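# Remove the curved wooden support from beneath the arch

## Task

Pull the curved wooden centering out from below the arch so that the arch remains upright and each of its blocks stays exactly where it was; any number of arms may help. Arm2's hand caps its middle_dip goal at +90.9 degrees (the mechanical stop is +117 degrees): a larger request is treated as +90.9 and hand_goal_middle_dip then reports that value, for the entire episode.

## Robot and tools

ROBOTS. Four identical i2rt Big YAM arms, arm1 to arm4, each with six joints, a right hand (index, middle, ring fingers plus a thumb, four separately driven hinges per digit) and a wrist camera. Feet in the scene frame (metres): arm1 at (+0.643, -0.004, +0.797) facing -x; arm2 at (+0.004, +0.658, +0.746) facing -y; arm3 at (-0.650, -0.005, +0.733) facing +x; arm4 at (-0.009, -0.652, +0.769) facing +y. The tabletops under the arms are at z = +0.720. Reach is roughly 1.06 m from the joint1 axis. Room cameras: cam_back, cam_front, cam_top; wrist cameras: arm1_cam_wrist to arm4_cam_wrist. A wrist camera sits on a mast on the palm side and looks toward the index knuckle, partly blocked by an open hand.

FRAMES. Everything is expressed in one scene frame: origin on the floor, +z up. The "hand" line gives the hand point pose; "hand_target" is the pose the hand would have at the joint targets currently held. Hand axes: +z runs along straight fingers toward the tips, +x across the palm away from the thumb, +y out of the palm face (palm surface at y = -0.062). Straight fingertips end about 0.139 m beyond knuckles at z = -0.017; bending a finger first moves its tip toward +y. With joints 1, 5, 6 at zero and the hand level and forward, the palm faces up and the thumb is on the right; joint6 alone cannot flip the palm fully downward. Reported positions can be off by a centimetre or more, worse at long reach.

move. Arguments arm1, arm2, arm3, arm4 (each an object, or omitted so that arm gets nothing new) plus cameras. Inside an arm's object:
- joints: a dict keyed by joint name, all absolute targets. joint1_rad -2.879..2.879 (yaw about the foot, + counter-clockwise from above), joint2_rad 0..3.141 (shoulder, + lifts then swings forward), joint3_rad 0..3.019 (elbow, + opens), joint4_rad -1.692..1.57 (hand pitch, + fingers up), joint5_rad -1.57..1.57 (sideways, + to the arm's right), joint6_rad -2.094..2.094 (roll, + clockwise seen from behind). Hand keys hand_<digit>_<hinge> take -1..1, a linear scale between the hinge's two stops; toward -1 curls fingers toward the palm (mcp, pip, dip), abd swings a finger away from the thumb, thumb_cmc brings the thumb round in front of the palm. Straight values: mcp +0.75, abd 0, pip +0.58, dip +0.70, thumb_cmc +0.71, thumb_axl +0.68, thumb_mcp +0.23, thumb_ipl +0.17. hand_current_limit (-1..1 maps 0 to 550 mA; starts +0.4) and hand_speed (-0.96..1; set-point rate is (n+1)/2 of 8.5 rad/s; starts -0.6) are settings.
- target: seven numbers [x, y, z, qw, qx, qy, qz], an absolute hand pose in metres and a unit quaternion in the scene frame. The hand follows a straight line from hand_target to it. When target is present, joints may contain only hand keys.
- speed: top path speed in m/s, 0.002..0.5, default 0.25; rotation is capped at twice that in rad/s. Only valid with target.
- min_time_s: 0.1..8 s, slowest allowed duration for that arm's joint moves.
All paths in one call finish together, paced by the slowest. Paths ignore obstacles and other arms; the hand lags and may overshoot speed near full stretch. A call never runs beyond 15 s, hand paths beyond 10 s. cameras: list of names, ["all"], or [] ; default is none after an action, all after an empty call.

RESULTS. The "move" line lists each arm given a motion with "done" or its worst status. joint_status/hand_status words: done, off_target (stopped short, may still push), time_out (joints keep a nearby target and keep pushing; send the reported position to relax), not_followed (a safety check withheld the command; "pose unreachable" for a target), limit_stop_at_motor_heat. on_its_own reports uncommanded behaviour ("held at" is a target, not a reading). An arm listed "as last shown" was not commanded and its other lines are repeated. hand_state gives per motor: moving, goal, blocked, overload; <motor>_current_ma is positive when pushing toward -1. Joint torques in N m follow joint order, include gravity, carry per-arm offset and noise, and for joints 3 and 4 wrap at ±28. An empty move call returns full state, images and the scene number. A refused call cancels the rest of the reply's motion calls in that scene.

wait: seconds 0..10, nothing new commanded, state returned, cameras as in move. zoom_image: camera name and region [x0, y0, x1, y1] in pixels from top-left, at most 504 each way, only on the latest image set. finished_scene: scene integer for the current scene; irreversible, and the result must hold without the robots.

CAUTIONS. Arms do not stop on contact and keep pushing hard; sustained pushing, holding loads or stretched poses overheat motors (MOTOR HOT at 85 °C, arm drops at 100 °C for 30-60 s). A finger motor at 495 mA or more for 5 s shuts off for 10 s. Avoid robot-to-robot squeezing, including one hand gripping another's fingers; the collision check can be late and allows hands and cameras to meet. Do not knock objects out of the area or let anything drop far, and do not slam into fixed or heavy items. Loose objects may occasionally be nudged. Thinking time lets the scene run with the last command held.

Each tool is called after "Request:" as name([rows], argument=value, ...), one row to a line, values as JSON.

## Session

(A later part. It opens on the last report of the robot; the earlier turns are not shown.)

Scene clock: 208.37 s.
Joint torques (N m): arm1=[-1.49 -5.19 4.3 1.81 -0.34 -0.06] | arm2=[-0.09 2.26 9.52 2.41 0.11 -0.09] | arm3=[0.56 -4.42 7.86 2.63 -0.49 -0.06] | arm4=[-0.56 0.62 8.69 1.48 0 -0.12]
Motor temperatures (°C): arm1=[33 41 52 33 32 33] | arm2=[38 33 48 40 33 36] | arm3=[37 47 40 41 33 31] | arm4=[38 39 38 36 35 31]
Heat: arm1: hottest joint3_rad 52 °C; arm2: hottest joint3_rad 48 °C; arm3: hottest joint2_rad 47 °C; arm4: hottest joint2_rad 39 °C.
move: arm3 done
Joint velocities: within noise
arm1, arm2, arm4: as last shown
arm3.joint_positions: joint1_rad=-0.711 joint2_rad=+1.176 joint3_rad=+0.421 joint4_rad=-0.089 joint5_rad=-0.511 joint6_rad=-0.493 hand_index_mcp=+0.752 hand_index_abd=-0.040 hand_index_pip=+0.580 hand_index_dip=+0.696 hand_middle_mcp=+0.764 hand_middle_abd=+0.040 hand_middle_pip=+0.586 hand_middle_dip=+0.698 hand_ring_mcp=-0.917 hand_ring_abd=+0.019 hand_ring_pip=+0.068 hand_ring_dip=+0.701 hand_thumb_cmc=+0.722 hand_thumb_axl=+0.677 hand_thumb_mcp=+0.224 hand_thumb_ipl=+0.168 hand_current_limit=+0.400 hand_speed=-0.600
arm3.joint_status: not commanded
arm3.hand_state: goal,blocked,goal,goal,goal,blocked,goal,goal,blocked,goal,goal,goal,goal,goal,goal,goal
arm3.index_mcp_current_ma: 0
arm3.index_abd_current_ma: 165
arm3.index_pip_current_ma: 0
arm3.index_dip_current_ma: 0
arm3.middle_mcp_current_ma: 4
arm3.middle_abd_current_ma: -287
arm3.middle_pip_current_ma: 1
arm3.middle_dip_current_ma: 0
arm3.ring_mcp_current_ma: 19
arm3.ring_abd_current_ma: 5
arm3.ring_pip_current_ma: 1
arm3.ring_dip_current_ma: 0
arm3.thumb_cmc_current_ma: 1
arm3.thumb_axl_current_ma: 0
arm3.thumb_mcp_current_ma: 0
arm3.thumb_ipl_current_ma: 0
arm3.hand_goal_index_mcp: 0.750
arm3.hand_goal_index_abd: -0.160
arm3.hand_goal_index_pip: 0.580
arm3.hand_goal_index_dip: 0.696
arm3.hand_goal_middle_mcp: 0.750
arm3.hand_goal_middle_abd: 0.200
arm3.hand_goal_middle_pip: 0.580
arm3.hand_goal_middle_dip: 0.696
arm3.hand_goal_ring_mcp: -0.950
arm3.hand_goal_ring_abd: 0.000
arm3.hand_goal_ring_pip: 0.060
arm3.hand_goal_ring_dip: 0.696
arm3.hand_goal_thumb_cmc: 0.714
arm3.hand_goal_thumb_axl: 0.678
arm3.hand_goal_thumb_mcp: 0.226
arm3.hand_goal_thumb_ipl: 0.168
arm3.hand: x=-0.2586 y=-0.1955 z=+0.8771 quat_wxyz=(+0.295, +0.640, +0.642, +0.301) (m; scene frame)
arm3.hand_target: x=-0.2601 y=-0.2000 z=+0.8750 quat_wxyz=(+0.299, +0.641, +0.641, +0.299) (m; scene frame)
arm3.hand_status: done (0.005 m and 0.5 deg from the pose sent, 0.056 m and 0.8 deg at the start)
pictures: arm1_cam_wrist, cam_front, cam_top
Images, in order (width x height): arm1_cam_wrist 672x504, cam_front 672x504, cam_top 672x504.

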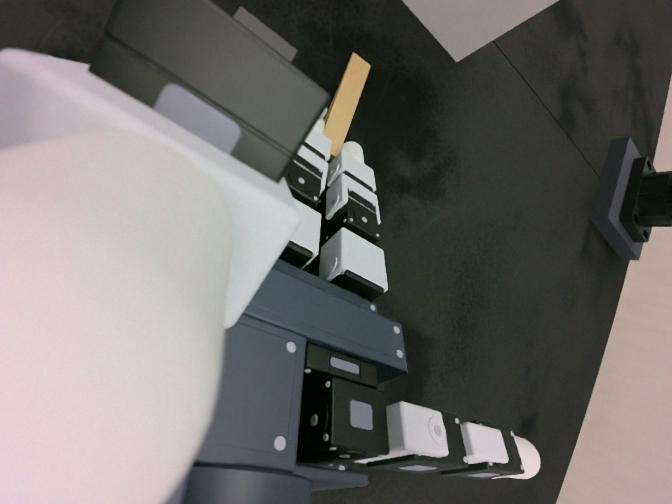

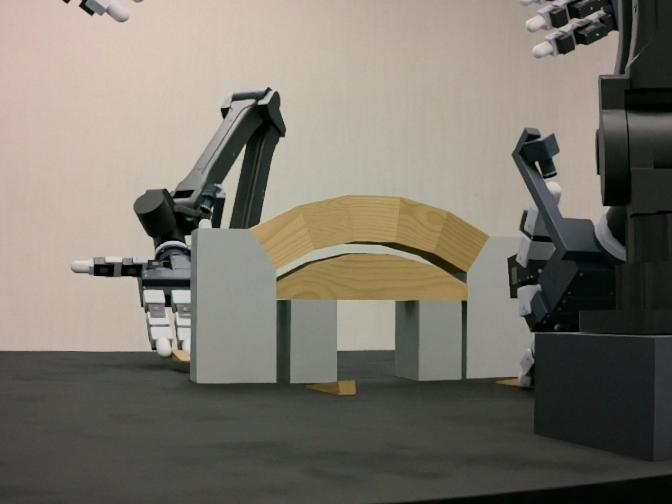

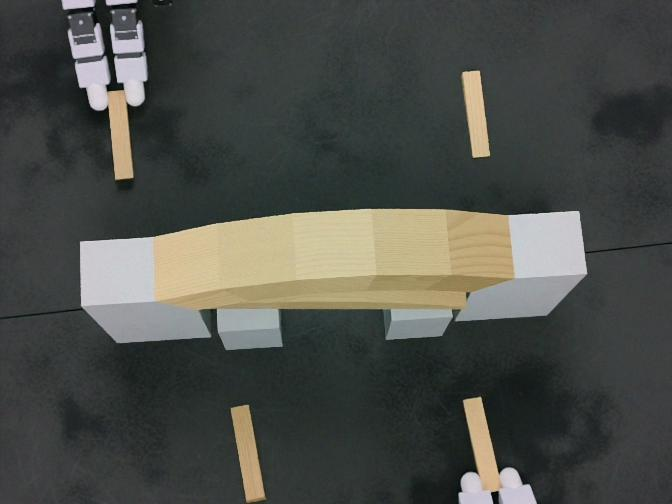

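Request:
move(arm1={"joints": {"hand_index_abd": 0.09, "hand_middle_abd": -0.09}}, arm3={"target": [-0.26, -0.20, 0.860, 0.2988, 0.6408, 0.6408, 0.2988], "speed": 0.08})

Request:
move(arm1={"target": [0.27, 0.15, 0.95, 0.2988, 0.6408, -0.6408, -0.2988], "speed": 0.25}, arm3={"joints": {"hand_index_abd": 0.09, "hand_middle_abd": -0.09}}, cameras=["cam_front", "cam_top"])

Scene clock: 209.67 s.
Joint torques (N m): arm1=[-1.38 -4.89 4.22 1.62 -0.31 -0.05] | arm2=[-0.09 2.26 9.51 2.41 0.11 -0.09] | arm3=[0.79 -3.84 6.98 2.44 -0.47 -0.11] | arm4=[-0.56 0.73 8.73 1.5 0.01 -0.12]
Motor temperatures (°C): arm1=[33 41 52 33 32 33] | arm2=[38 33 48 40 33 36] | arm3=[37 47 40 41 33 31] | arm4=[38 39 38 36 35 31]
Heat: arm1: hottest joint3_rad 52 °C; arm2: hottest joint3_rad 48 °C; arm3: hottest joint2_rad 47 °C; arm4: hottest joint2_rad 39 °C.
move: arm1 done; arm3 done
Joint velocities: within noise
arm1.joint_positions: joint1_rad=-0.541 joint2_rad=+1.415 joint3_rad=+0.279 joint4_rad=+0.383 joint5_rad=-0.438 joint6_rad=-0.391 hand_index_mcp=+0.745 hand_index_abd=+0.071 hand_index_pip=+0.575 hand_index_dip=+0.694 hand_middle_mcp=+0.750 hand_middle_abd=-0.079 hand_middle_pip=+0.577 hand_middle_dip=+0.695 hand_ring_mcp=-0.910 hand_ring_abd=+0.019 hand_ring_pip=+0.069 hand_ring_dip=+0.700 hand_thumb_cmc=+0.723 hand_thumb_axl=+0.677 hand_thumb_mcp=+0.224 hand_thumb_ipl=+0.168 hand_current_limit=+0.400 hand_speed=-0.600
arm1.joint_status: all done
arm1.hand_state: goal,goal,goal,goal,goal,goal,goal,goal,blocked,goal,goal,goal,goal,goal,goal,goal
arm1.index_mcp_current_ma: -1
arm1.index_abd_current_ma: -4
arm1.index_pip_current_ma: 0
arm1.index_dip_current_ma: 0
arm1.middle_mcp_current_ma: 0
arm1.middle_abd_current_ma: 2
arm1.middle_pip_current_ma: 0
arm1.middle_dip_current_ma: 0
arm1.ring_mcp_current_ma: 29
arm1.ring_abd_current_ma: 5
arm1.ring_pip_current_ma: 1
arm1.ring_dip_current_ma: 0
arm1.thumb_cmc_current_ma: 1
arm1.thumb_axl_current_ma: 0
arm1.thumb_mcp_current_ma: 0
arm1.thumb_ipl_current_ma: 0
arm1.hand_goal_index_mcp: 0.750
arm1.hand_goal_index_abd: 0.090
arm1.hand_goal_index_pip: 0.580
arm1.hand_goal_index_dip: 0.696
arm1.hand_goal_middle_mcp: 0.750
arm1.hand_goal_middle_abd: -0.090
arm1.hand_goal_middle_pip: 0.580
arm1.hand_goal_middle_dip: 0.696
arm1.hand_goal_ring_mcp: -0.950
arm1.hand_goal_ring_abd: 0.000
arm1.hand_goal_ring_pip: 0.060
arm1.hand_goal_ring_dip: 0.696
arm1.hand_goal_thumb_cmc: 0.714
arm1.hand_goal_thumb_axl: 0.678
arm1.hand_goal_thumb_mcp: 0.226
arm1.hand_goal_thumb_ipl: 0.168
arm1.hand: x=+0.2479 y=+0.1516 z=+0.8735 quat_wxyz=(-0.304, -0.640, +0.634, +0.311) (m; scene frame)
arm1.hand_target: x=+0.2552 y=+0.1498 z=+0.8605 quat_wxyz=(-0.299, -0.641, +0.641, +0.299) (m; scene frame)
arm1.hand_status: not commanded
arm2, arm4: as last shown
arm3.joint_positions: joint1_rad=-0.711 joint2_rad=+1.225 joint3_rad=+0.406 joint4_rad=-0.020 joint5_rad=-0.513 joint6_rad=-0.493 hand_index_mcp=+0.751 hand_index_abd=-0.040 hand_index_pip=+0.579 hand_index_dip=+0.696 hand_middle_mcp=+0.764 hand_middle_abd=+0.040 hand_middle_pip=+0.585 hand_middle_dip=+0.698 hand_ring_mcp=-0.917 hand_ring_abd=+0.019 hand_ring_pip=+0.068 hand_ring_dip=+0.701 hand_thumb_cmc=+0.722 hand_thumb_axl=+0.677 hand_thumb_mcp=+0.224 hand_thumb_ipl=+0.168 hand_current_limit=+0.400 hand_speed=-0.600
arm3.joint_status: not commanded
arm3.hand_state: goal,blocked,goal,goal,goal,blocked,goal,goal,blocked,goal,goal,goal,goal,goal,goal,goal
arm3.index_mcp_current_ma: 0
arm3.index_abd_current_ma: 165
arm3.index_pip_current_ma: 0
arm3.index_dip_current_ma: 0
arm3.middle_mcp_current_ma: 3
arm3.middle_abd_current_ma: -286
arm3.middle_pip_current_ma: 0
arm3.middle_dip_current_ma: 0
arm3.ring_mcp_current_ma: 19
arm3.ring_abd_current_ma: 5
arm3.ring_pip_current_ma: 1
arm3.ring_dip_current_ma: 0
arm3.thumb_cmc_current_ma: 1
arm3.thumb_axl_current_ma: 0
arm3.thumb_mcp_current_ma: 0
arm3.thumb_ipl_current_ma: 0
arm3.hand_goal_index_mcp: 0.750
arm3.hand_goal_index_abd: -0.160
arm3.hand_goal_index_pip: 0.580
arm3.hand_goal_index_dip: 0.696
arm3.hand_goal_middle_mcp: 0.750
arm3.hand_goal_middle_abd: 0.200
arm3.hand_goal_middle_pip: 0.580
arm3.hand_goal_middle_dip: 0.696
arm3.hand_goal_ring_mcp: -0.950
arm3.hand_goal_ring_abd: 0.000
arm3.hand_goal_ring_pip: 0.060
arm3.hand_goal_ring_dip: 0.696
arm3.hand_goal_thumb_cmc: 0.714
arm3.hand_goal_thumb_axl: 0.678
arm3.hand_goal_thumb_mcp: 0.226
arm3.hand_goal_thumb_ipl: 0.168
arm3.hand: x=-0.2571 y=-0.1963 z=+0.8646 quat_wxyz=(+0.297, +0.639, +0.643, +0.301) (m; scene frame)
arm3.hand_target: x=-0.2600 y=-0.1999 z=+0.8602 quat_wxyz=(+0.299, +0.641, +0.641, +0.299) (m; scene frame)
arm3.hand_status: done (0.007 m and 0.4 deg from the pose sent, 0.018 m and 0.5 deg at the start)
pictures: none

Scene clock: 211.13 s.
Joint torques (N m): arm1=[-1.55 -4.07 11.88 0.95 -0.52 -0.08] | arm2=[-0.03 2.26 9.52 2.4 0.11 -0.09] | arm3=[-0.79 -4.19 7.08 2.45 -0.46 -0.09] | arm4=[-0.56 0.67 8.7 1.5 0 -0.12]
Motor temperatures (°C): arm1=[33 41 52 33 32 33] | arm2=[38 33 48 40 33 36] | arm3=[37 47 40 41 33 31] | arm4=[38 39 38 36 35 31]
Heat: arm1: hottest joint3_rad 52 °C; arm2: hottest joint3_rad 48 °C; arm3: hottest joint2_rad 47 °C; arm4: hottest joint2_rad 39 °C.
move: arm1 off_target; arm3 done
Joint velocities: within noise
arm1.joint_positions: joint1_rad=-0.578 joint2_rad=+0.994 joint3_rad=+0.287 joint4_rad=-0.141 joint5_rad=-0.461 joint6_rad=-0.418 hand_index_mcp=+0.754 hand_index_abd=+0.087 hand_index_pip=+0.579 hand_index_dip=+0.693 hand_middle_mcp=+0.755 hand_middle_abd=-0.086 hand_middle_pip=+0.579 hand_middle_dip=+0.695 hand_ring_mcp=-0.910 hand_ring_abd=+0.019 hand_ring_pip=+0.069 hand_ring_dip=+0.700 hand_thumb_cmc=+0.723 hand_thumb_axl=+0.677 hand_thumb_mcp=+0.224 hand_thumb_ipl=+0.168 hand_current_limit=+0.400 hand_speed=-0.600
arm1.joint_status: not commanded
arm1.hand_state: goal,goal,goal,goal,goal,goal,goal,goal,blocked,goal,goal,goal,goal,goal,goal,goal
arm1.index_mcp_current_ma: 0
arm1.index_abd_current_ma: 0
arm1.index_pip_current_ma: 0
arm1.index_dip_current_ma: 0
arm1.middle_mcp_current_ma: 1
arm1.middle_abd_current_ma: 0
arm1.middle_pip_current_ma: 0
arm1.middle_dip_current_ma: 0
arm1.ring_mcp_current_ma: 29
arm1.ring_abd_current_ma: 5
arm1.ring_pip_current_ma: 1
arm1.ring_dip_current_ma: 0
arm1.thumb_cmc_current_ma: 1
arm1.thumb_axl_current_ma: 0
arm1.thumb_mcp_current_ma: 0
arm1.thumb_ipl_current_ma: 0
arm1.hand_goal_index_mcp: 0.750
arm1.hand_goal_index_abd: 0.090
arm1.hand_goal_index_pip: 0.580
arm1.hand_goal_index_dip: 0.696
arm1.hand_goal_middle_mcp: 0.750
arm1.hand_goal_middle_abd: -0.090
arm1.hand_goal_middle_pip: 0.580
arm1.hand_goal_middle_dip: 0.696
arm1.hand_goal_ring_mcp: -0.950
arm1.hand_goal_ring_abd: 0.000
arm1.hand_goal_ring_pip: 0.060
arm1.hand_goal_ring_dip: 0.696
arm1.hand_goal_thumb_cmc: 0.714
arm1.hand_goal_thumb_axl: 0.678
arm1.hand_goal_thumb_mcp: 0.226
arm1.hand_goal_thumb_ipl: 0.168
arm1.hand: x=+0.2839 y=+0.1382 z=+0.9226 quat_wxyz=(-0.296, -0.642, +0.653, +0.274) (m; scene frame)
arm1.hand_target: x=+0.2714 y=+0.1492 z=+0.9504 quat_wxyz=(-0.299, -0.641, +0.641, +0.299) (m; scene frame)
arm1.hand_status: off_target (0.033 m and 3.2 deg from the pose sent, 0.080 m and 1.7 deg at the start)
arm2.joint_positions: joint1_rad=+0.026 joint2_rad=+0.643 joint3_rad=+1.411 joint4_rad=-1.287 joint5_rad=+0.093 joint6_rad=+1.162 hand_index_mcp=+0.755 hand_index_abd=+0.000 hand_index_pip=+0.577 hand_index_dip=+0.696 hand_middle_mcp=+0.755 hand_middle_abd=+0.000 hand_middle_pip=+0.577 hand_middle_dip=+0.696 hand_ring_mcp=+0.755 hand_ring_abd=+0.000 hand_ring_pip=+0.577 hand_ring_dip=+0.696 hand_thumb_cmc=+0.715 hand_thumb_axl=+0.677 hand_thumb_mcp=+0.226 hand_thumb_ipl=+0.168 hand_current_limit=+0.400 hand_speed=-0.600
arm2.joint_status: not commanded
arm2.hand_state: goal,goal,goal,goal,goal,goal,goal,goal,goal,goal,goal,goal,goal,goal,goal,goal
arm2.index_mcp_current_ma: 0
arm2.index_abd_current_ma: 0
arm2.index_pip_current_ma: 0
arm2.index_dip_current_ma: 0
arm2.middle_mcp_current_ma: 0
arm2.middle_abd_current_ma: 0
arm2.middle_pip_current_ma: 0
arm2.middle_dip_current_ma: 0
arm2.ring_mcp_current_ma: 0
arm2.ring_abd_current_ma: 0
arm2.ring_pip_current_ma: 0
arm2.ring_dip_current_ma: 0
arm2.thumb_cmc_current_ma: 0
arm2.thumb_axl_current_ma: 0
arm2.thumb_mcp_current_ma: 0
arm2.thumb_ipl_current_ma: 0
arm2.hand_goal_index_mcp: 0.754
arm2.hand_goal_index_abd: 0.000
arm2.hand_goal_index_pip: 0.576
arm2.hand_goal_index_dip: 0.696
arm2.hand_goal_middle_mcp: 0.754
arm2.hand_goal_middle_abd: 0.000
arm2.hand_goal_middle_pip: 0.576
arm2.hand_goal_middle_dip: 0.696
arm2.hand_goal_ring_mcp: 0.754
arm2.hand_goal_ring_abd: 0.000
arm2.hand_goal_ring_pip: 0.576
arm2.hand_goal_ring_dip: 0.696
arm2.hand_goal_thumb_cmc: 0.714
arm2.hand_goal_thumb_axl: 0.678
arm2.hand_goal_thumb_mcp: 0.226
arm2.hand_goal_thumb_ipl: 0.168
arm2.hand: x=-0.1014 y=+0.4106 z=+1.3164 quat_wxyz=(+0.442, +0.708, -0.495, +0.241) (m; scene frame)
arm2.hand_target: x=-0.1015 y=+0.4137 z=+1.3285 quat_wxyz=(+0.451, +0.702, -0.492, +0.248) (m; scene frame)
arm2.hand_status: not commanded
arm3.joint_positions: joint1_rad=-0.711 joint2_rad=+1.225 joint3_rad=+0.406 joint4_rad=-0.019 joint5_rad=-0.513 joint6_rad=-0.493 hand_index_mcp=+0.754 hand_index_abd=+0.086 hand_index_pip=+0.579 hand_index_dip=+0.696 hand_middle_mcp=+0.764 hand_middle_abd=-0.086 hand_middle_pip=+0.585 hand_middle_dip=+0.698 hand_ring_mcp=-0.917 hand_ring_abd=+0.019 hand_ring_pip=+0.068 hand_ring_dip=+0.701 hand_thumb_cmc=+0.722 hand_thumb_axl=+0.677 hand_thumb_mcp=+0.224 hand_thumb_ipl=+0.168 hand_current_limit=+0.400 hand_speed=-0.600
arm3.joint_status: all done
arm3.hand_state: goal,goal,goal,goal,goal,goal,goal,goal,blocked,goal,goal,goal,goal,goal,goal,goal
arm3.index_mcp_current_ma: 0
arm3.index_abd_current_ma: 0
arm3.index_pip_current_ma: 0
arm3.index_dip_current_ma: 0
arm3.middle_mcp_current_ma: 3
arm3.middle_abd_current_ma: 0
arm3.middle_pip_current_ma: 0
arm3.middle_dip_current_ma: 0
arm3.ring_mcp_current_ma: 19
arm3.ring_abd_current_ma: 5
arm3.ring_pip_current_ma: 1
arm3.ring_dip_current_ma: 0
arm3.thumb_cmc_current_ma: 1
arm3.thumb_axl_current_ma: 0
arm3.thumb_mcp_current_ma: 0
arm3.thumb_ipl_current_ma: 0
arm3.hand_goal_index_mcp: 0.750
arm3.hand_goal_index_abd: 0.090
arm3.hand_goal_index_pip: 0.580
arm3.hand_goal_index_dip: 0.696
arm3.hand_goal_middle_mcp: 0.750
arm3.hand_goal_middle_abd: -0.090
arm3.hand_goal_middle_pip: 0.580
arm3.hand_goal_middle_dip: 0.696
arm3.hand_goal_ring_mcp: -0.950
arm3.hand_goal_ring_abd: 0.000
arm3.hand_goal_ring_pip: 0.060
arm3.hand_goal_ring_dip: 0.696
arm3.hand_goal_thumb_cmc: 0.714
arm3.hand_goal_thumb_axl: 0.678
arm3.hand_goal_thumb_mcp: 0.226
arm3.hand_goal_thumb_ipl: 0.168
arm3.hand: x=-0.2571 y=-0.1964 z=+0.8648 quat_wxyz=(+0.298, +0.639, +0.643, +0.301) (m; scene frame)
arm3.hand_target: x=-0.2600 y=-0.1999 z=+0.8601 quat_wxyz=(+0.299, +0.641, +0.641, +0.299) (m; scene frame)
arm3.hand_status: not commanded
arm4.joint_positions: joint1_rad=+0.002 joint2_rad=+0.640 joint3_rad=+1.352 joint4_rad=-1.260 joint5_rad=-0.057 joint6_rad=+1.182 hand_index_mcp=+0.754 hand_index_abd=+0.000 hand_index_pip=+0.577 hand_index_dip=+0.696 hand_middle_mcp=+0.754 hand_middle_abd=+0.000 hand_middle_pip=+0.577 hand_middle_dip=+0.696 hand_ring_mcp=+0.754 hand_ring_abd=+0.000 hand_ring_pip=+0.577 hand_ring_dip=+0.696 hand_thumb_cmc=+0.714 hand_thumb_axl=+0.677 hand_thumb_mcp=+0.226 hand_thumb_ipl=+0.168 hand_current_limit=+0.400 hand_speed=-0.600
arm4.joint_status: not commanded
arm4.hand_state: goal,goal,goal,goal,goal,goal,goal,goal,goal,goal,goal,goal,goal,goal,goal,goal
arm4.index_mcp_current_ma: 0
arm4.index_abd_current_ma: 0
arm4.index_pip_current_ma: 0
arm4.index_dip_current_ma: 0
arm4.middle_mcp_current_ma: 0
arm4.middle_abd_current_ma: 0
arm4.middle_pip_current_ma: 0
arm4.middle_dip_current_ma: 0
arm4.ring_mcp_current_ma: 0
arm4.ring_abd_current_ma: 0
arm4.ring_pip_current_ma: 0
arm4.ring_dip_current_ma: 0
arm4.thumb_cmc_current_ma: 0
arm4.thumb_axl_current_ma: 0
arm4.thumb_mcp_current_ma: 0
arm4.thumb_ipl_current_ma: 0
arm4.hand_goal_index_mcp: 0.754
arm4.hand_goal_index_abd: 0.000
arm4.hand_goal_index_pip: 0.576
arm4.hand_goal_index_dip: 0.696
arm4.hand_goal_middle_mcp: 0.754
arm4.hand_goal_middle_abd: 0.000
arm4.hand_goal_middle_pip: 0.576
arm4.hand_goal_middle_dip: 0.696
arm4.hand_goal_ring_mcp: 0.754
arm4.hand_goal_ring_abd: 0.000
arm4.hand_goal_ring_pip: 0.576
arm4.hand_goal_ring_dip: 0.696
arm4.hand_goal_thumb_cmc: 0.714
arm4.hand_goal_thumb_axl: 0.678
arm4.hand_goal_thumb_mcp: 0.226
arm4.hand_goal_thumb_ipl: 0.168
arm4.hand: x=+0.0525 y=-0.3823 z=+1.3097 quat_wxyz=(-0.296, +0.459, +0.741, +0.392) (m; scene frame)
arm4.hand_target: x=+0.0524 y=-0.3847 z=+1.3217 quat_wxyz=(-0.302, +0.455, +0.736, +0.401) (m; scene frame)
arm4.hand_status: not commanded
pictures: cam_front, cam_top
Images, in order (width x height): cam_front 672x504, cam_top 672x504.

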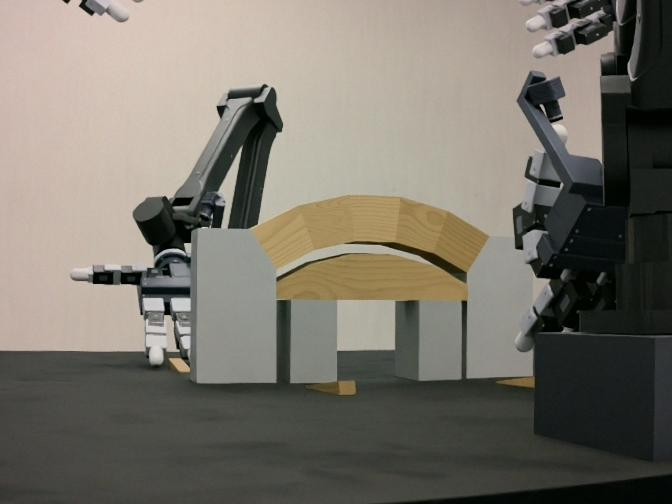

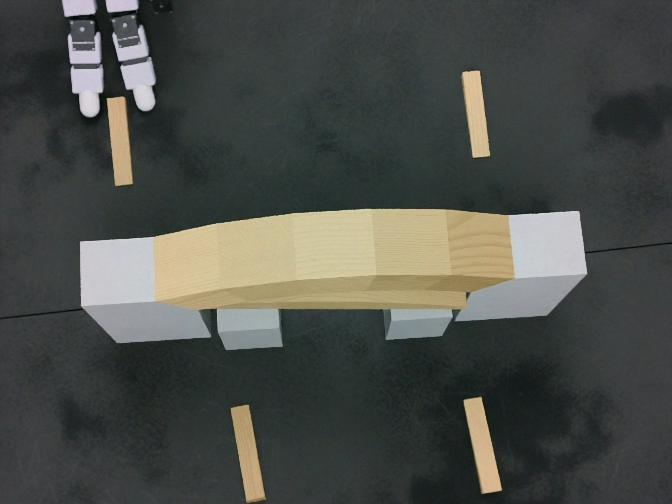

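Request:
zoom_image(camera="cam_front", region=[240, 180, 500, 340])

Request:
zoom_image(camera="cam_top", region=[140, 190, 540, 360])

Request:
move(arm3={"target": [-0.27, -0.20, 0.95, 0.2988, 0.6408, 0.6408, 0.2988], "speed": 0.25}, arm1={"target": [0.27, 0.10, 0.98, 0.4872, 0.4872, -0.5125, -0.5125], "speed": 0.3}, cameras=["cam_back", "cam_top"])

Request:
zoom_image(camera="cam_back", region=[200, 160, 520, 400])

Scaled by 1.938 from the camera's 672x504 image, which has a finer 960x720 frame.

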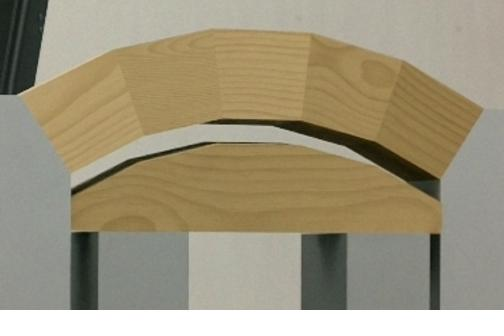

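Scaled by 1.260 from the camera's 672x504 image, which has a finer 960x720 frame.

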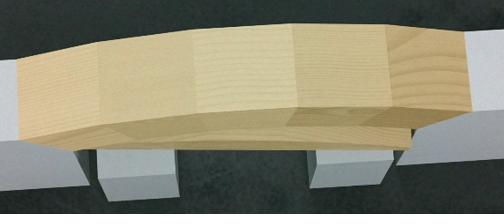

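Scene clock: 216.70 s.
Joint torques (N m): arm1=[0.15 -6.01 2.54 2.51 0.08 0.07] | arm2=[-0.09 2.32 9.52 2.41 0.11 -0.1] | arm3=[0.79 -3.25 13.04 1.5 -0.52 -0.08] | arm4=[-0.5 0.62 8.7 1.48 0 -0.12]
Motor temperatures (°C): arm1=[33 41 52 33 32 33] | arm2=[38 33 48 40 33 36] | arm3=[37 47 40 41 33 31] | arm4=[38 39 38 36 35 31]
Heat: arm1: hottest joint3_rad 52 °C; arm2: hottest joint3_rad 48 °C; arm3: hottest joint2_rad 47 °C; arm4: hottest joint2_rad 39 °C.
move: arm1 off_target; arm3 off_target
Joint velocities: within noise
arm1.joint_positions: joint1_rad=-0.329 joint2_rad=+1.736 joint3_rad=+0.114 joint4_rad=+1.570 joint5_rad=-0.311 joint6_rad=-0.019 hand_index_mcp=+0.757 hand_index_abd=+0.087 hand_index_pip=+0.580 hand_index_dip=+0.694 hand_middle_mcp=+0.758 hand_middle_abd=-0.087 hand_middle_pip=+0.580 hand_middle_dip=+0.695 hand_ring_mcp=-0.921 hand_ring_abd=+0.020 hand_ring_pip=+0.069 hand_ring_dip=+0.700 hand_thumb_cmc=+0.723 hand_thumb_axl=+0.677 hand_thumb_mcp=+0.224 hand_thumb_ipl=+0.168 hand_current_limit=+0.400 hand_speed=-0.600
arm1.joint_status: not commanded
arm1.hand_state: goal,goal,goal,goal,goal,goal,goal,goal,blocked,goal,goal,goal,goal,goal,goal,goal
arm1.index_mcp_current_ma: 1
arm1.index_abd_current_ma: 0
arm1.index_pip_current_ma: 0
arm1.index_dip_current_ma: 0
arm1.middle_mcp_current_ma: 1
arm1.middle_abd_current_ma: 0
arm1.middle_pip_current_ma: 0
arm1.middle_dip_current_ma: 0
arm1.ring_mcp_current_ma: 15
arm1.ring_abd_current_ma: 5
arm1.ring_pip_current_ma: 1
arm1.ring_dip_current_ma: 0
arm1.thumb_cmc_current_ma: 1
arm1.thumb_axl_current_ma: 0
arm1.thumb_mcp_current_ma: 0
arm1.thumb_ipl_current_ma: 0
arm1.hand_goal_index_mcp: 0.750
arm1.hand_goal_index_abd: 0.090
arm1.hand_goal_index_pip: 0.580
arm1.hand_goal_index_dip: 0.696
arm1.hand_goal_middle_mcp: 0.750
arm1.hand_goal_middle_abd: -0.090
arm1.hand_goal_middle_pip: 0.580
arm1.hand_goal_middle_dip: 0.696
arm1.hand_goal_ring_mcp: -0.950
arm1.hand_goal_ring_abd: 0.000
arm1.hand_goal_ring_pip: 0.060
arm1.hand_goal_ring_dip: 0.696
arm1.hand_goal_thumb_cmc: 0.714
arm1.hand_goal_thumb_axl: 0.678
arm1.hand_goal_thumb_mcp: 0.226
arm1.hand_goal_thumb_ipl: 0.168
arm1.hand: x=+0.2737 y=+0.1003 z=+0.9795 quat_wxyz=(-0.472, -0.501, +0.525, +0.500) (m; scene frame)
arm1.hand_target: x=+0.2699 y=+0.1000 z=+0.9807 quat_wxyz=(-0.478, -0.497, +0.523, +0.501) (m; scene frame)
arm1.hand_status: off_target (0.004 m and 3.1 deg from the pose sent, 0.070 m and 42.7 deg at the start; a joint's target at an end of its range on 23 of 66 steps)
arm2, arm4: as last shown
arm3.joint_positions: joint1_rad=-0.734 joint2_rad=+0.980 joint3_rad=+0.482 joint4_rad=-0.395 joint5_rad=-0.527 joint6_rad=-0.514 hand_index_mcp=+0.754 hand_index_abd=+0.086 hand_index_pip=+0.579 hand_index_dip=+0.696 hand_middle_mcp=+0.764 hand_middle_abd=-0.086 hand_middle_pip=+0.585 hand_middle_dip=+0.698 hand_ring_mcp=-0.917 hand_ring_abd=+0.019 hand_ring_pip=+0.068 hand_ring_dip=+0.701 hand_thumb_cmc=+0.722 hand_thumb_axl=+0.677 hand_thumb_mcp=+0.224 hand_thumb_ipl=+0.168 hand_current_limit=+0.400 hand_speed=-0.600
arm3.joint_status: not commanded
arm3.hand_state: goal,goal,goal,goal,goal,goal,goal,goal,blocked,goal,goal,goal,goal,goal,goal,goal
arm3.index_mcp_current_ma: 0
arm3.index_abd_current_ma: 0
arm3.index_pip_current_ma: 0
arm3.index_dip_current_ma: 0
arm3.middle_mcp_current_ma: 3
arm3.middle_abd_current_ma: 0
arm3.middle_pip_current_ma: 0
arm3.middle_dip_current_ma: 0
arm3.ring_mcp_current_ma: 19
arm3.ring_abd_current_ma: 5
arm3.ring_pip_current_ma: 1
arm3.ring_dip_current_ma: 0
arm3.thumb_cmc_current_ma: 1
arm3.thumb_axl_current_ma: 0
arm3.thumb_mcp_current_ma: 0
arm3.thumb_ipl_current_ma: 0
arm3.hand_goal_index_mcp: 0.750
arm3.hand_goal_index_abd: 0.090
arm3.hand_goal_index_pip: 0.580
arm3.hand_goal_index_dip: 0.696
arm3.hand_goal_middle_mcp: 0.750
arm3.hand_goal_middle_abd: -0.090
arm3.hand_goal_middle_pip: 0.580
arm3.hand_goal_middle_dip: 0.696
arm3.hand_goal_ring_mcp: -0.950
arm3.hand_goal_ring_abd: 0.000
arm3.hand_goal_ring_pip: 0.060
arm3.hand_goal_ring_dip: 0.696
arm3.hand_goal_thumb_cmc: 0.714
arm3.hand_goal_thumb_axl: 0.678
arm3.hand_goal_thumb_mcp: 0.226
arm3.hand_goal_thumb_ipl: 0.168
arm3.hand: x=-0.2772 y=-0.1876 z=+0.9250 quat_wxyz=(+0.278, +0.648, +0.643, +0.299) (m; scene frame)
arm3.hand_target: x=-0.2710 y=-0.1993 z=+0.9500 quat_wxyz=(+0.299, +0.641, +0.641, +0.299) (m; scene frame)
arm3.hand_status: off_target (0.029 m and 2.6 deg from the pose sent, 0.086 m and 0.4 deg at the start)
pictures: cam_back, cam_top
Images, in order (width x height): cam_back 672x504, cam_top 672x504.

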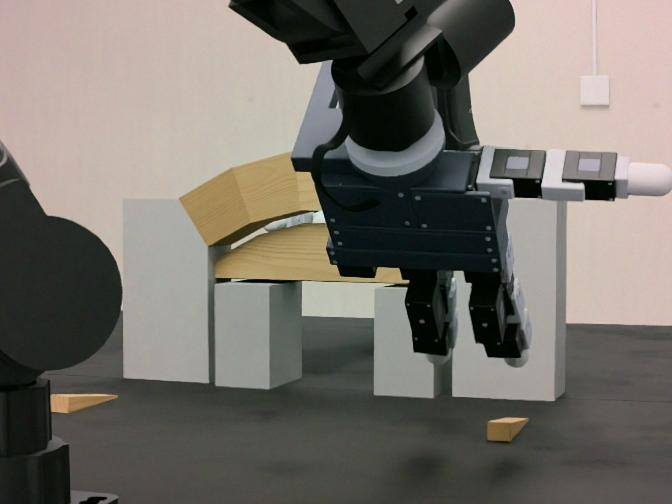

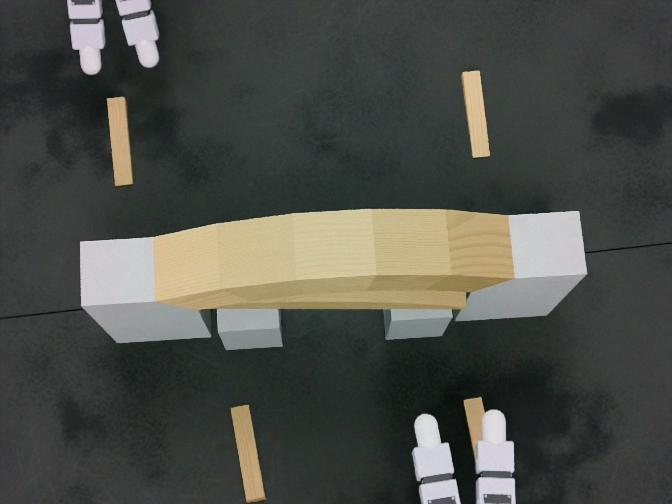

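Scaled by 1.575 from the camera's 672x504 image, which has a finer 960x720 frame.

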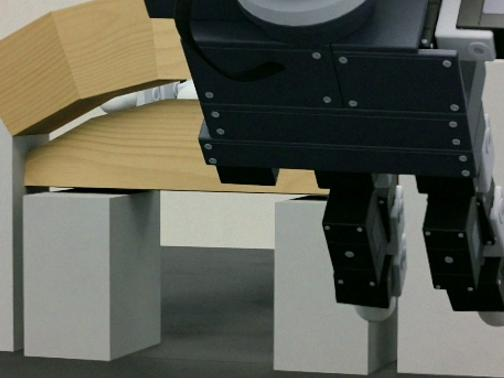

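Request:
move(arm3={"target": [-0.30, 0.04, 1.00, 0.7069, 0.0179, 0.7069, -0.0179], "speed": 0.4, "joints": {"hand_index_abd": 0.07, "hand_middle_abd": 0, "hand_middle_mcp": -0.95, "hand_middle_pip": 0.06, "hand_ring_mcp": 0.75, "hand_ring_pip": 0.58, "hand_ring_abd": -0.07}}, arm1={"target": [0.225, 0.010, 0.955, 0.4872, 0.4872, -0.5125, -0.5125], "speed": 0.25, "joints": {"hand_index_abd": 0.0, "hand_middle_abd": 0.0}}, cameras=["cam_back", "cam_top", "cam_front", "arm3_cam_wrist"])

Scene clock: 223.40 s.
Joint torques (N m): arm1=[-0.09 -7.53 2.33 2.5 0.12 0.06] | arm2=[-0.09 2.32 9.52 2.41 0.11 -0.09] | arm3=[2.73 0.15 9.66 3.43 0.09 0.12] | arm4=[-0.67 0.67 8.69 1.48 0 -0.12]
Motor temperatures (°C): arm1=[33 41 51 33 32 33] | arm2=[38 33 48 40 33 36] | arm3=[37 47 40 40 33 31] | arm4=[38 39 38 36 35 31]
Heat: arm1: hottest joint3_rad 51 °C; arm2: hottest joint3_rad 48 °C; arm3: hottest joint2_rad 47 °C; arm4: hottest joint2_rad 39 °C.
move: arm1 off_target; arm3 done
Joint velocities: within noise
arm1.joint_positions: joint1_rad=+0.105 joint2_rad=+1.849 joint3_rad=+0.202 joint4_rad=+1.570 joint5_rad=+0.128 joint6_rad=+0.006 hand_index_mcp=+0.757 hand_index_abd=+0.003 hand_index_pip=+0.580 hand_index_dip=+0.694 hand_middle_mcp=+0.758 hand_middle_abd=-0.003 hand_middle_pip=+0.580 hand_middle_dip=+0.695 hand_ring_mcp=-0.921 hand_ring_abd=+0.020 hand_ring_pip=+0.069 hand_ring_dip=+0.700 hand_thumb_cmc=+0.723 hand_thumb_axl=+0.677 hand_thumb_mcp=+0.224 hand_thumb_ipl=+0.168 hand_current_limit=+0.400 hand_speed=-0.600
arm1.joint_status: all done
arm1.hand_state: goal,goal,goal,goal,goal,goal,goal,goal,blocked,goal,goal,goal,goal,goal,goal,goal
arm1.index_mcp_current_ma: 1
arm1.index_abd_current_ma: 0
arm1.index_pip_current_ma: 0
arm1.index_dip_current_ma: 0
arm1.middle_mcp_current_ma: 1
arm1.middle_abd_current_ma: 0
arm1.middle_pip_current_ma: 0
arm1.middle_dip_current_ma: 0
arm1.ring_mcp_current_ma: 15
arm1.ring_abd_current_ma: 5
arm1.ring_pip_current_ma: 1
arm1.ring_dip_current_ma: 0
arm1.thumb_cmc_current_ma: 1
arm1.thumb_axl_current_ma: 0
arm1.thumb_mcp_current_ma: 0
arm1.thumb_ipl_current_ma: 0
arm1.hand_goal_index_mcp: 0.750
arm1.hand_goal_index_abd: 0.000
arm1.hand_goal_index_pip: 0.580
arm1.hand_goal_index_dip: 0.696
arm1.hand_goal_middle_mcp: 0.750
arm1.hand_goal_middle_abd: 0.000
arm1.hand_goal_middle_pip: 0.580
arm1.hand_goal_middle_dip: 0.696
arm1.hand_goal_ring_mcp: -0.950
arm1.hand_goal_ring_abd: 0.000
arm1.hand_goal_ring_pip: 0.060
arm1.hand_goal_ring_dip: 0.696
arm1.hand_goal_thumb_cmc: 0.714
arm1.hand_goal_thumb_axl: 0.678
arm1.hand_goal_thumb_mcp: 0.226
arm1.hand_goal_thumb_ipl: 0.168
arm1.hand: x=+0.2286 y=+0.0118 z=+0.9566 quat_wxyz=(-0.464, -0.506, +0.533, +0.495) (m; scene frame)
arm1.hand_target: x=+0.2248 y=+0.0099 z=+0.9557 quat_wxyz=(-0.470, -0.502, +0.532, +0.494) (m; scene frame)
arm1.hand_status: off_target (0.004 m and 4.6 deg from the pose sent, 0.106 m and 3.1 deg at the start; a joint's target at an end of its range on 94 of 95 steps)
arm2, arm4: as last shown
arm3.joint_positions: joint1_rad=-0.212 joint2_rad=+0.652 joint3_rad=+0.191 joint4_rad=+0.434 joint5_rad=-0.129 joint6_rad=-1.561 hand_index_mcp=+0.753 hand_index_abd=+0.068 hand_index_pip=+0.579 hand_index_dip=+0.696 hand_middle_mcp=-0.948 hand_middle_abd=-0.003 hand_middle_pip=+0.062 hand_middle_dip=+0.698 hand_ring_mcp=+0.752 hand_ring_abd=-0.071 hand_ring_pip=+0.580 hand_ring_dip=+0.693 hand_thumb_cmc=+0.718 hand_thumb_axl=+0.677 hand_thumb_mcp=+0.224 hand_thumb_ipl=+0.168 hand_current_limit=+0.400 hand_speed=-0.600
arm3.joint_status: all done
arm3.hand_state: goal,goal,goal,goal,goal,goal,goal,goal,goal,goal,goal,goal,goal,goal,goal,goal
arm3.index_mcp_current_ma: 0
arm3.index_abd_current_ma: 0
arm3.index_pip_current_ma: 0
arm3.index_dip_current_ma: 0
arm3.middle_mcp_current_ma: 0
arm3.middle_abd_current_ma: 0
arm3.middle_pip_current_ma: 0
arm3.middle_dip_current_ma: 0
arm3.ring_mcp_current_ma: 0
arm3.ring_abd_current_ma: 0
arm3.ring_pip_current_ma: 0
arm3.ring_dip_current_ma: 0
arm3.thumb_cmc_current_ma: 0
arm3.thumb_axl_current_ma: 0
arm3.thumb_mcp_current_ma: 0
arm3.thumb_ipl_current_ma: 0
arm3.hand_goal_index_mcp: 0.750
arm3.hand_goal_index_abd: 0.070
arm3.hand_goal_index_pip: 0.580
arm3.hand_goal_index_dip: 0.696
arm3.hand_goal_middle_mcp: -0.950
arm3.hand_goal_middle_abd: 0.000
arm3.hand_goal_middle_pip: 0.060
arm3.hand_goal_middle_dip: 0.696
arm3.hand_goal_ring_mcp: 0.750
arm3.hand_goal_ring_abd: -0.070
arm3.hand_goal_ring_pip: 0.580
arm3.hand_goal_ring_dip: 0.696
arm3.hand_goal_thumb_cmc: 0.714
arm3.hand_goal_thumb_axl: 0.678
arm3.hand_goal_thumb_mcp: 0.226
arm3.hand_goal_thumb_ipl: 0.168
arm3.hand: x=-0.2982 y=+0.0354 z=+0.9972 quat_wxyz=(+0.700, +0.026, +0.713, -0.018) (m; scene frame)
arm3.hand_target: x=-0.3000 y=+0.0399 z=+1.0002 quat_wxyz=(+0.707, +0.018, +0.707, -0.018) (m; scene frame)
arm3.hand_status: done (0.006 m and 1.4 deg from the pose sent, 0.241 m and 97.8 deg at the start)
pictures: arm3_cam_wrist, cam_back, cam_front, cam_top
Images, in order (width x height): arm3_cam_wrist 672x504, cam_back 672x504, cam_front 672x504, cam_top 672x504.

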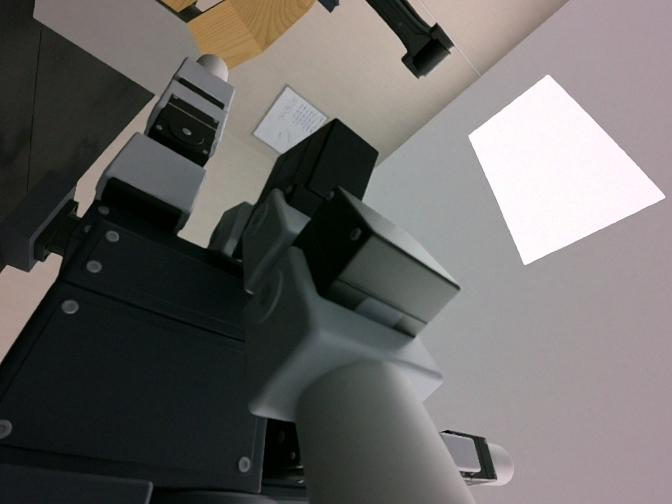

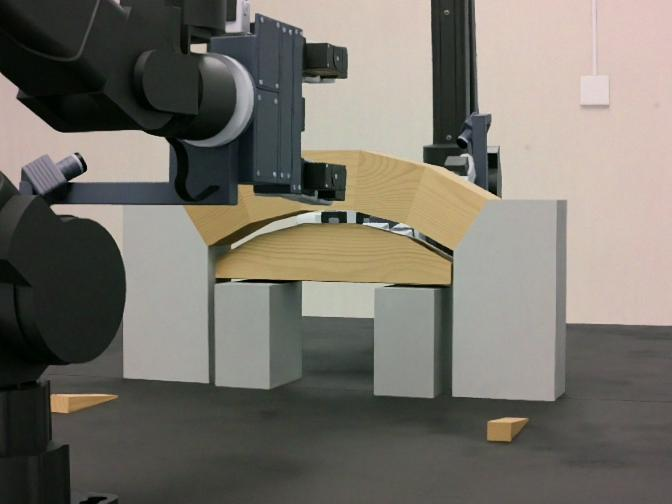

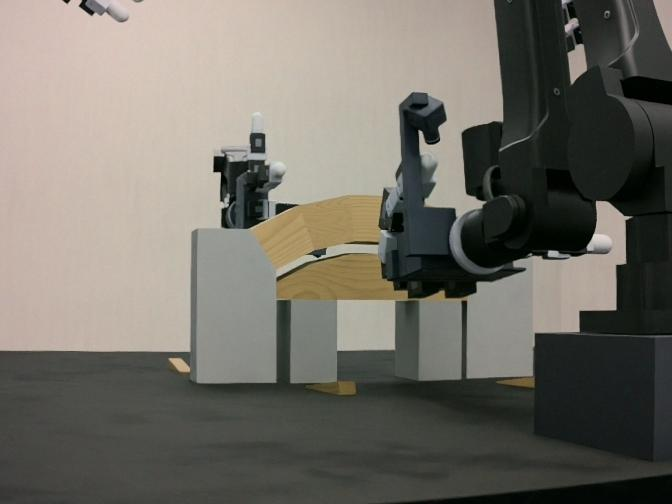

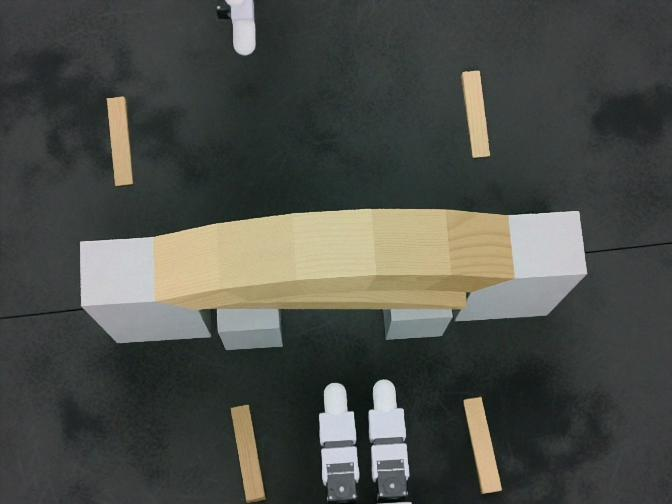

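Request:
move(arm3={"target": [-0.22, 0.095, 0.90, 0.7069, 0.0179, 0.7069, -0.0179], "speed": 0.3}, arm1={"target": [0.190, 0.000, 0.950, 0.4872, 0.4872, -0.5125, -0.5125], "speed": 0.2}, cameras=["cam_back", "cam_top", "cam_front", "arm3_cam_wrist"])

Request:
zoom_image(camera="cam_back", region=[200, 160, 520, 400])

Request:
zoom_image(camera="cam_front", region=[240, 180, 500, 340])

Scene clock: 226.17 s.
Joint torques (N m): arm1=[-0.56 -9 2.81 2.48 0.12 0.01] | arm2=[-0.09 2.32 9.51 2.4 0.11 -0.1] | arm3=[2.14 -5.3 6.6 3.25 0.08 0.25] | arm4=[-0.5 0.56 8.7 1.48 0.01 -0.12]
Motor temperatures (°C): arm1=[33 41 50 33 32 33] | arm2=[38 33 48 40 33 36] | arm3=[37 47 40 40 33 31] | arm4=[38 39 38 36 35 31]
Heat: arm1: hottest joint3_rad 50 °C; arm2: hottest joint3_rad 48 °C; arm3: hottest joint2_rad 47 °C; arm4: hottest joint2_rad 39 °C.
move: arm1 off_target; arm3 off_target
Joint velocities: within noise
arm1.joint_positions: joint1_rad=+0.128 joint2_rad=+1.919 joint3_rad=+0.310 joint4_rad=+1.570 joint5_rad=+0.150 joint6_rad=+0.006 hand_index_mcp=+0.757 hand_index_abd=+0.003 hand_index_pip=+0.580 hand_index_dip=+0.694 hand_middle_mcp=+0.758 hand_middle_abd=-0.003 hand_middle_pip=+0.580 hand_middle_dip=+0.695 hand_ring_mcp=-0.921 hand_ring_abd=+0.020 hand_ring_pip=+0.069 hand_ring_dip=+0.700 hand_thumb_cmc=+0.723 hand_thumb_axl=+0.677 hand_thumb_mcp=+0.224 hand_thumb_ipl=+0.168 hand_current_limit=+0.400 hand_speed=-0.600
arm1.joint_status: not commanded
arm1.hand_state: goal,goal,goal,goal,goal,goal,goal,goal,blocked,goal,goal,goal,goal,goal,goal,goal
arm1.index_mcp_current_ma: 1
arm1.index_abd_current_ma: 0
arm1.index_pip_current_ma: 0
arm1.index_dip_current_ma: 0
arm1.middle_mcp_current_ma: 1
arm1.middle_abd_current_ma: 0
arm1.middle_pip_current_ma: 0
arm1.middle_dip_current_ma: 0
arm1.ring_mcp_current_ma: 15
arm1.ring_abd_current_ma: 5
arm1.ring_pip_current_ma: 1
arm1.ring_dip_current_ma: 0
arm1.thumb_cmc_current_ma: 1
arm1.thumb_axl_current_ma: 0
arm1.thumb_mcp_current_ma: 0
arm1.thumb_ipl_current_ma: 0
arm1.hand_goal_index_mcp: 0.750
arm1.hand_goal_index_abd: 0.000
arm1.hand_goal_index_pip: 0.580
arm1.hand_goal_index_dip: 0.696
arm1.hand_goal_middle_mcp: 0.750
arm1.hand_goal_middle_abd: 0.000
arm1.hand_goal_middle_pip: 0.580
arm1.hand_goal_middle_dip: 0.696
arm1.hand_goal_ring_mcp: -0.950
arm1.hand_goal_ring_abd: 0.000
arm1.hand_goal_ring_pip: 0.060
arm1.hand_goal_ring_dip: 0.696
arm1.hand_goal_thumb_cmc: 0.714
arm1.hand_goal_thumb_axl: 0.678
arm1.hand_goal_thumb_mcp: 0.226
arm1.hand_goal_thumb_ipl: 0.168
arm1.hand: x=+0.1936 y=+0.0026 z=+0.9521 quat_wxyz=(-0.475, -0.496, +0.524, +0.503) (m; scene frame)
arm1.hand_target: x=+0.1899 y=+0.0000 z=+0.9504 quat_wxyz=(-0.479, -0.494, +0.522, +0.504) (m; scene frame)
arm1.hand_status: off_target (0.005 m and 2.5 deg from the pose sent, 0.041 m and 4.6 deg at the start; a joint's target at an end of its range on 46 of 47 steps)
arm2, arm4: as last shown
arm3.joint_positions: joint1_rad=+0.059 joint2_rad=+1.526 joint3_rad=+0.213 joint4_rad=+1.274 joint5_rad=+0.143 joint6_rad=-1.574 hand_index_mcp=+0.751 hand_index_abd=+0.067 hand_index_pip=+0.579 hand_index_dip=+0.696 hand_middle_mcp=-0.948 hand_middle_abd=-0.003 hand_middle_pip=+0.062 hand_middle_dip=+0.698 hand_ring_mcp=+0.751 hand_ring_abd=-0.072 hand_ring_pip=+0.580 hand_ring_dip=+0.693 hand_thumb_cmc=+0.716 hand_thumb_axl=+0.677 hand_thumb_mcp=+0.224 hand_thumb_ipl=+0.168 hand_current_limit=+0.400 hand_speed=-0.600
arm3.joint_status: not commanded
arm3.hand_state: goal,goal,goal,goal,goal,goal,goal,goal,goal,goal,goal,goal,goal,goal,goal,goal
arm3.index_mcp_current_ma: 0
arm3.index_abd_current_ma: 0
arm3.index_pip_current_ma: 0
arm3.index_dip_current_ma: 0
arm3.middle_mcp_current_ma: 0
arm3.middle_abd_current_ma: 0
arm3.middle_pip_current_ma: 0
arm3.middle_dip_current_ma: 0
arm3.ring_mcp_current_ma: 0
arm3.ring_abd_current_ma: 0
arm3.ring_pip_current_ma: 0
arm3.ring_dip_current_ma: 0
arm3.thumb_cmc_current_ma: 0
arm3.thumb_axl_current_ma: 0
arm3.thumb_mcp_current_ma: 0
arm3.thumb_ipl_current_ma: 0
arm3.hand_goal_index_mcp: 0.750
arm3.hand_goal_index_abd: 0.070
arm3.hand_goal_index_pip: 0.580
arm3.hand_goal_index_dip: 0.696
arm3.hand_goal_middle_mcp: -0.950
arm3.hand_goal_middle_abd: 0.000
arm3.hand_goal_middle_pip: 0.060
arm3.hand_goal_middle_dip: 0.696
arm3.hand_goal_ring_mcp: 0.750
arm3.hand_goal_ring_abd: -0.070
arm3.hand_goal_ring_pip: 0.580
arm3.hand_goal_ring_dip: 0.696
arm3.hand_goal_thumb_cmc: 0.714
arm3.hand_goal_thumb_axl: 0.678
arm3.hand_goal_thumb_mcp: 0.226
arm3.hand_goal_thumb_ipl: 0.168
arm3.hand: x=-0.2285 y=+0.0891 z=+0.8914 quat_wxyz=(+0.696, +0.018, +0.717, -0.025) (m; scene frame)
arm3.hand_target: x=-0.2204 y=+0.0949 z=+0.9000 quat_wxyz=(+0.707, +0.018, +0.707, -0.018) (m; scene frame)
arm3.hand_status: off_target (0.014 m and 1.9 deg from the pose sent, 0.138 m and 1.4 deg at the start)
pictures: arm3_cam_wrist, cam_back, cam_front, cam_top
Images, in order (width x height): arm3_cam_wrist 672x504, cam_back 672x504, cam_front 672x504, cam_top 672x504.

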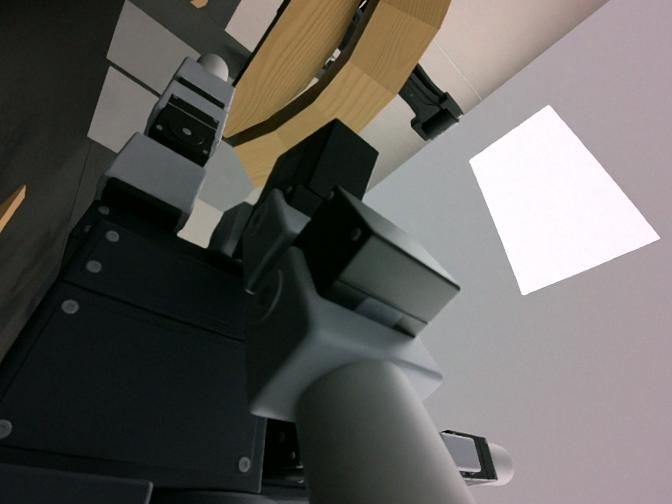

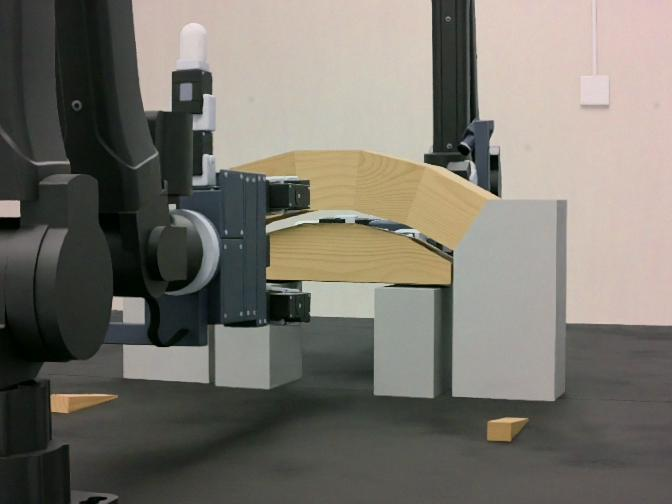

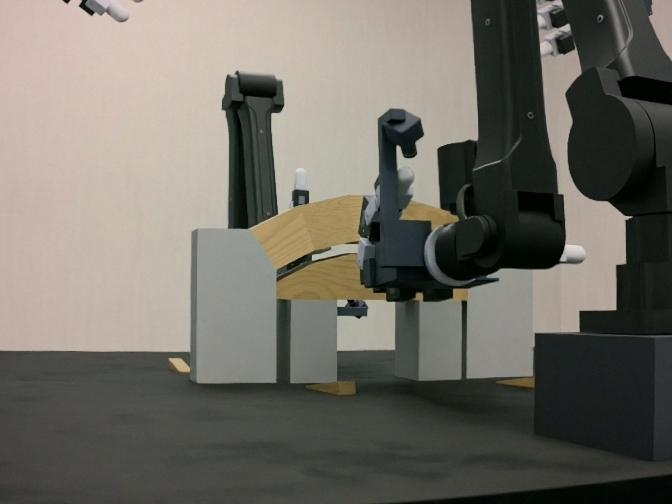

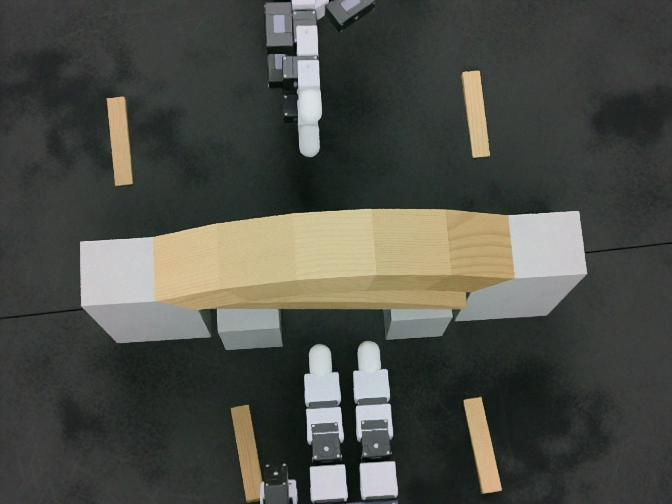

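Scaled by 1.575 from the camera's 672x504 image, which has a finer 960x720 frame.

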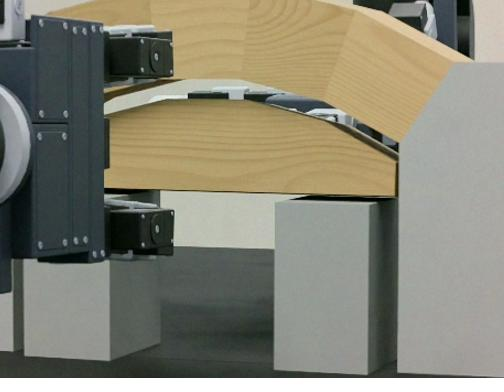

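Scaled by 1.938 from the camera's 672x504 image, which has a finer 960x720 frame.

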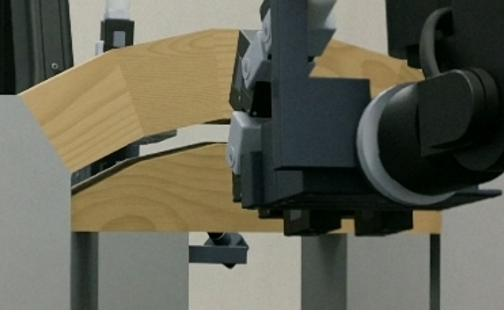

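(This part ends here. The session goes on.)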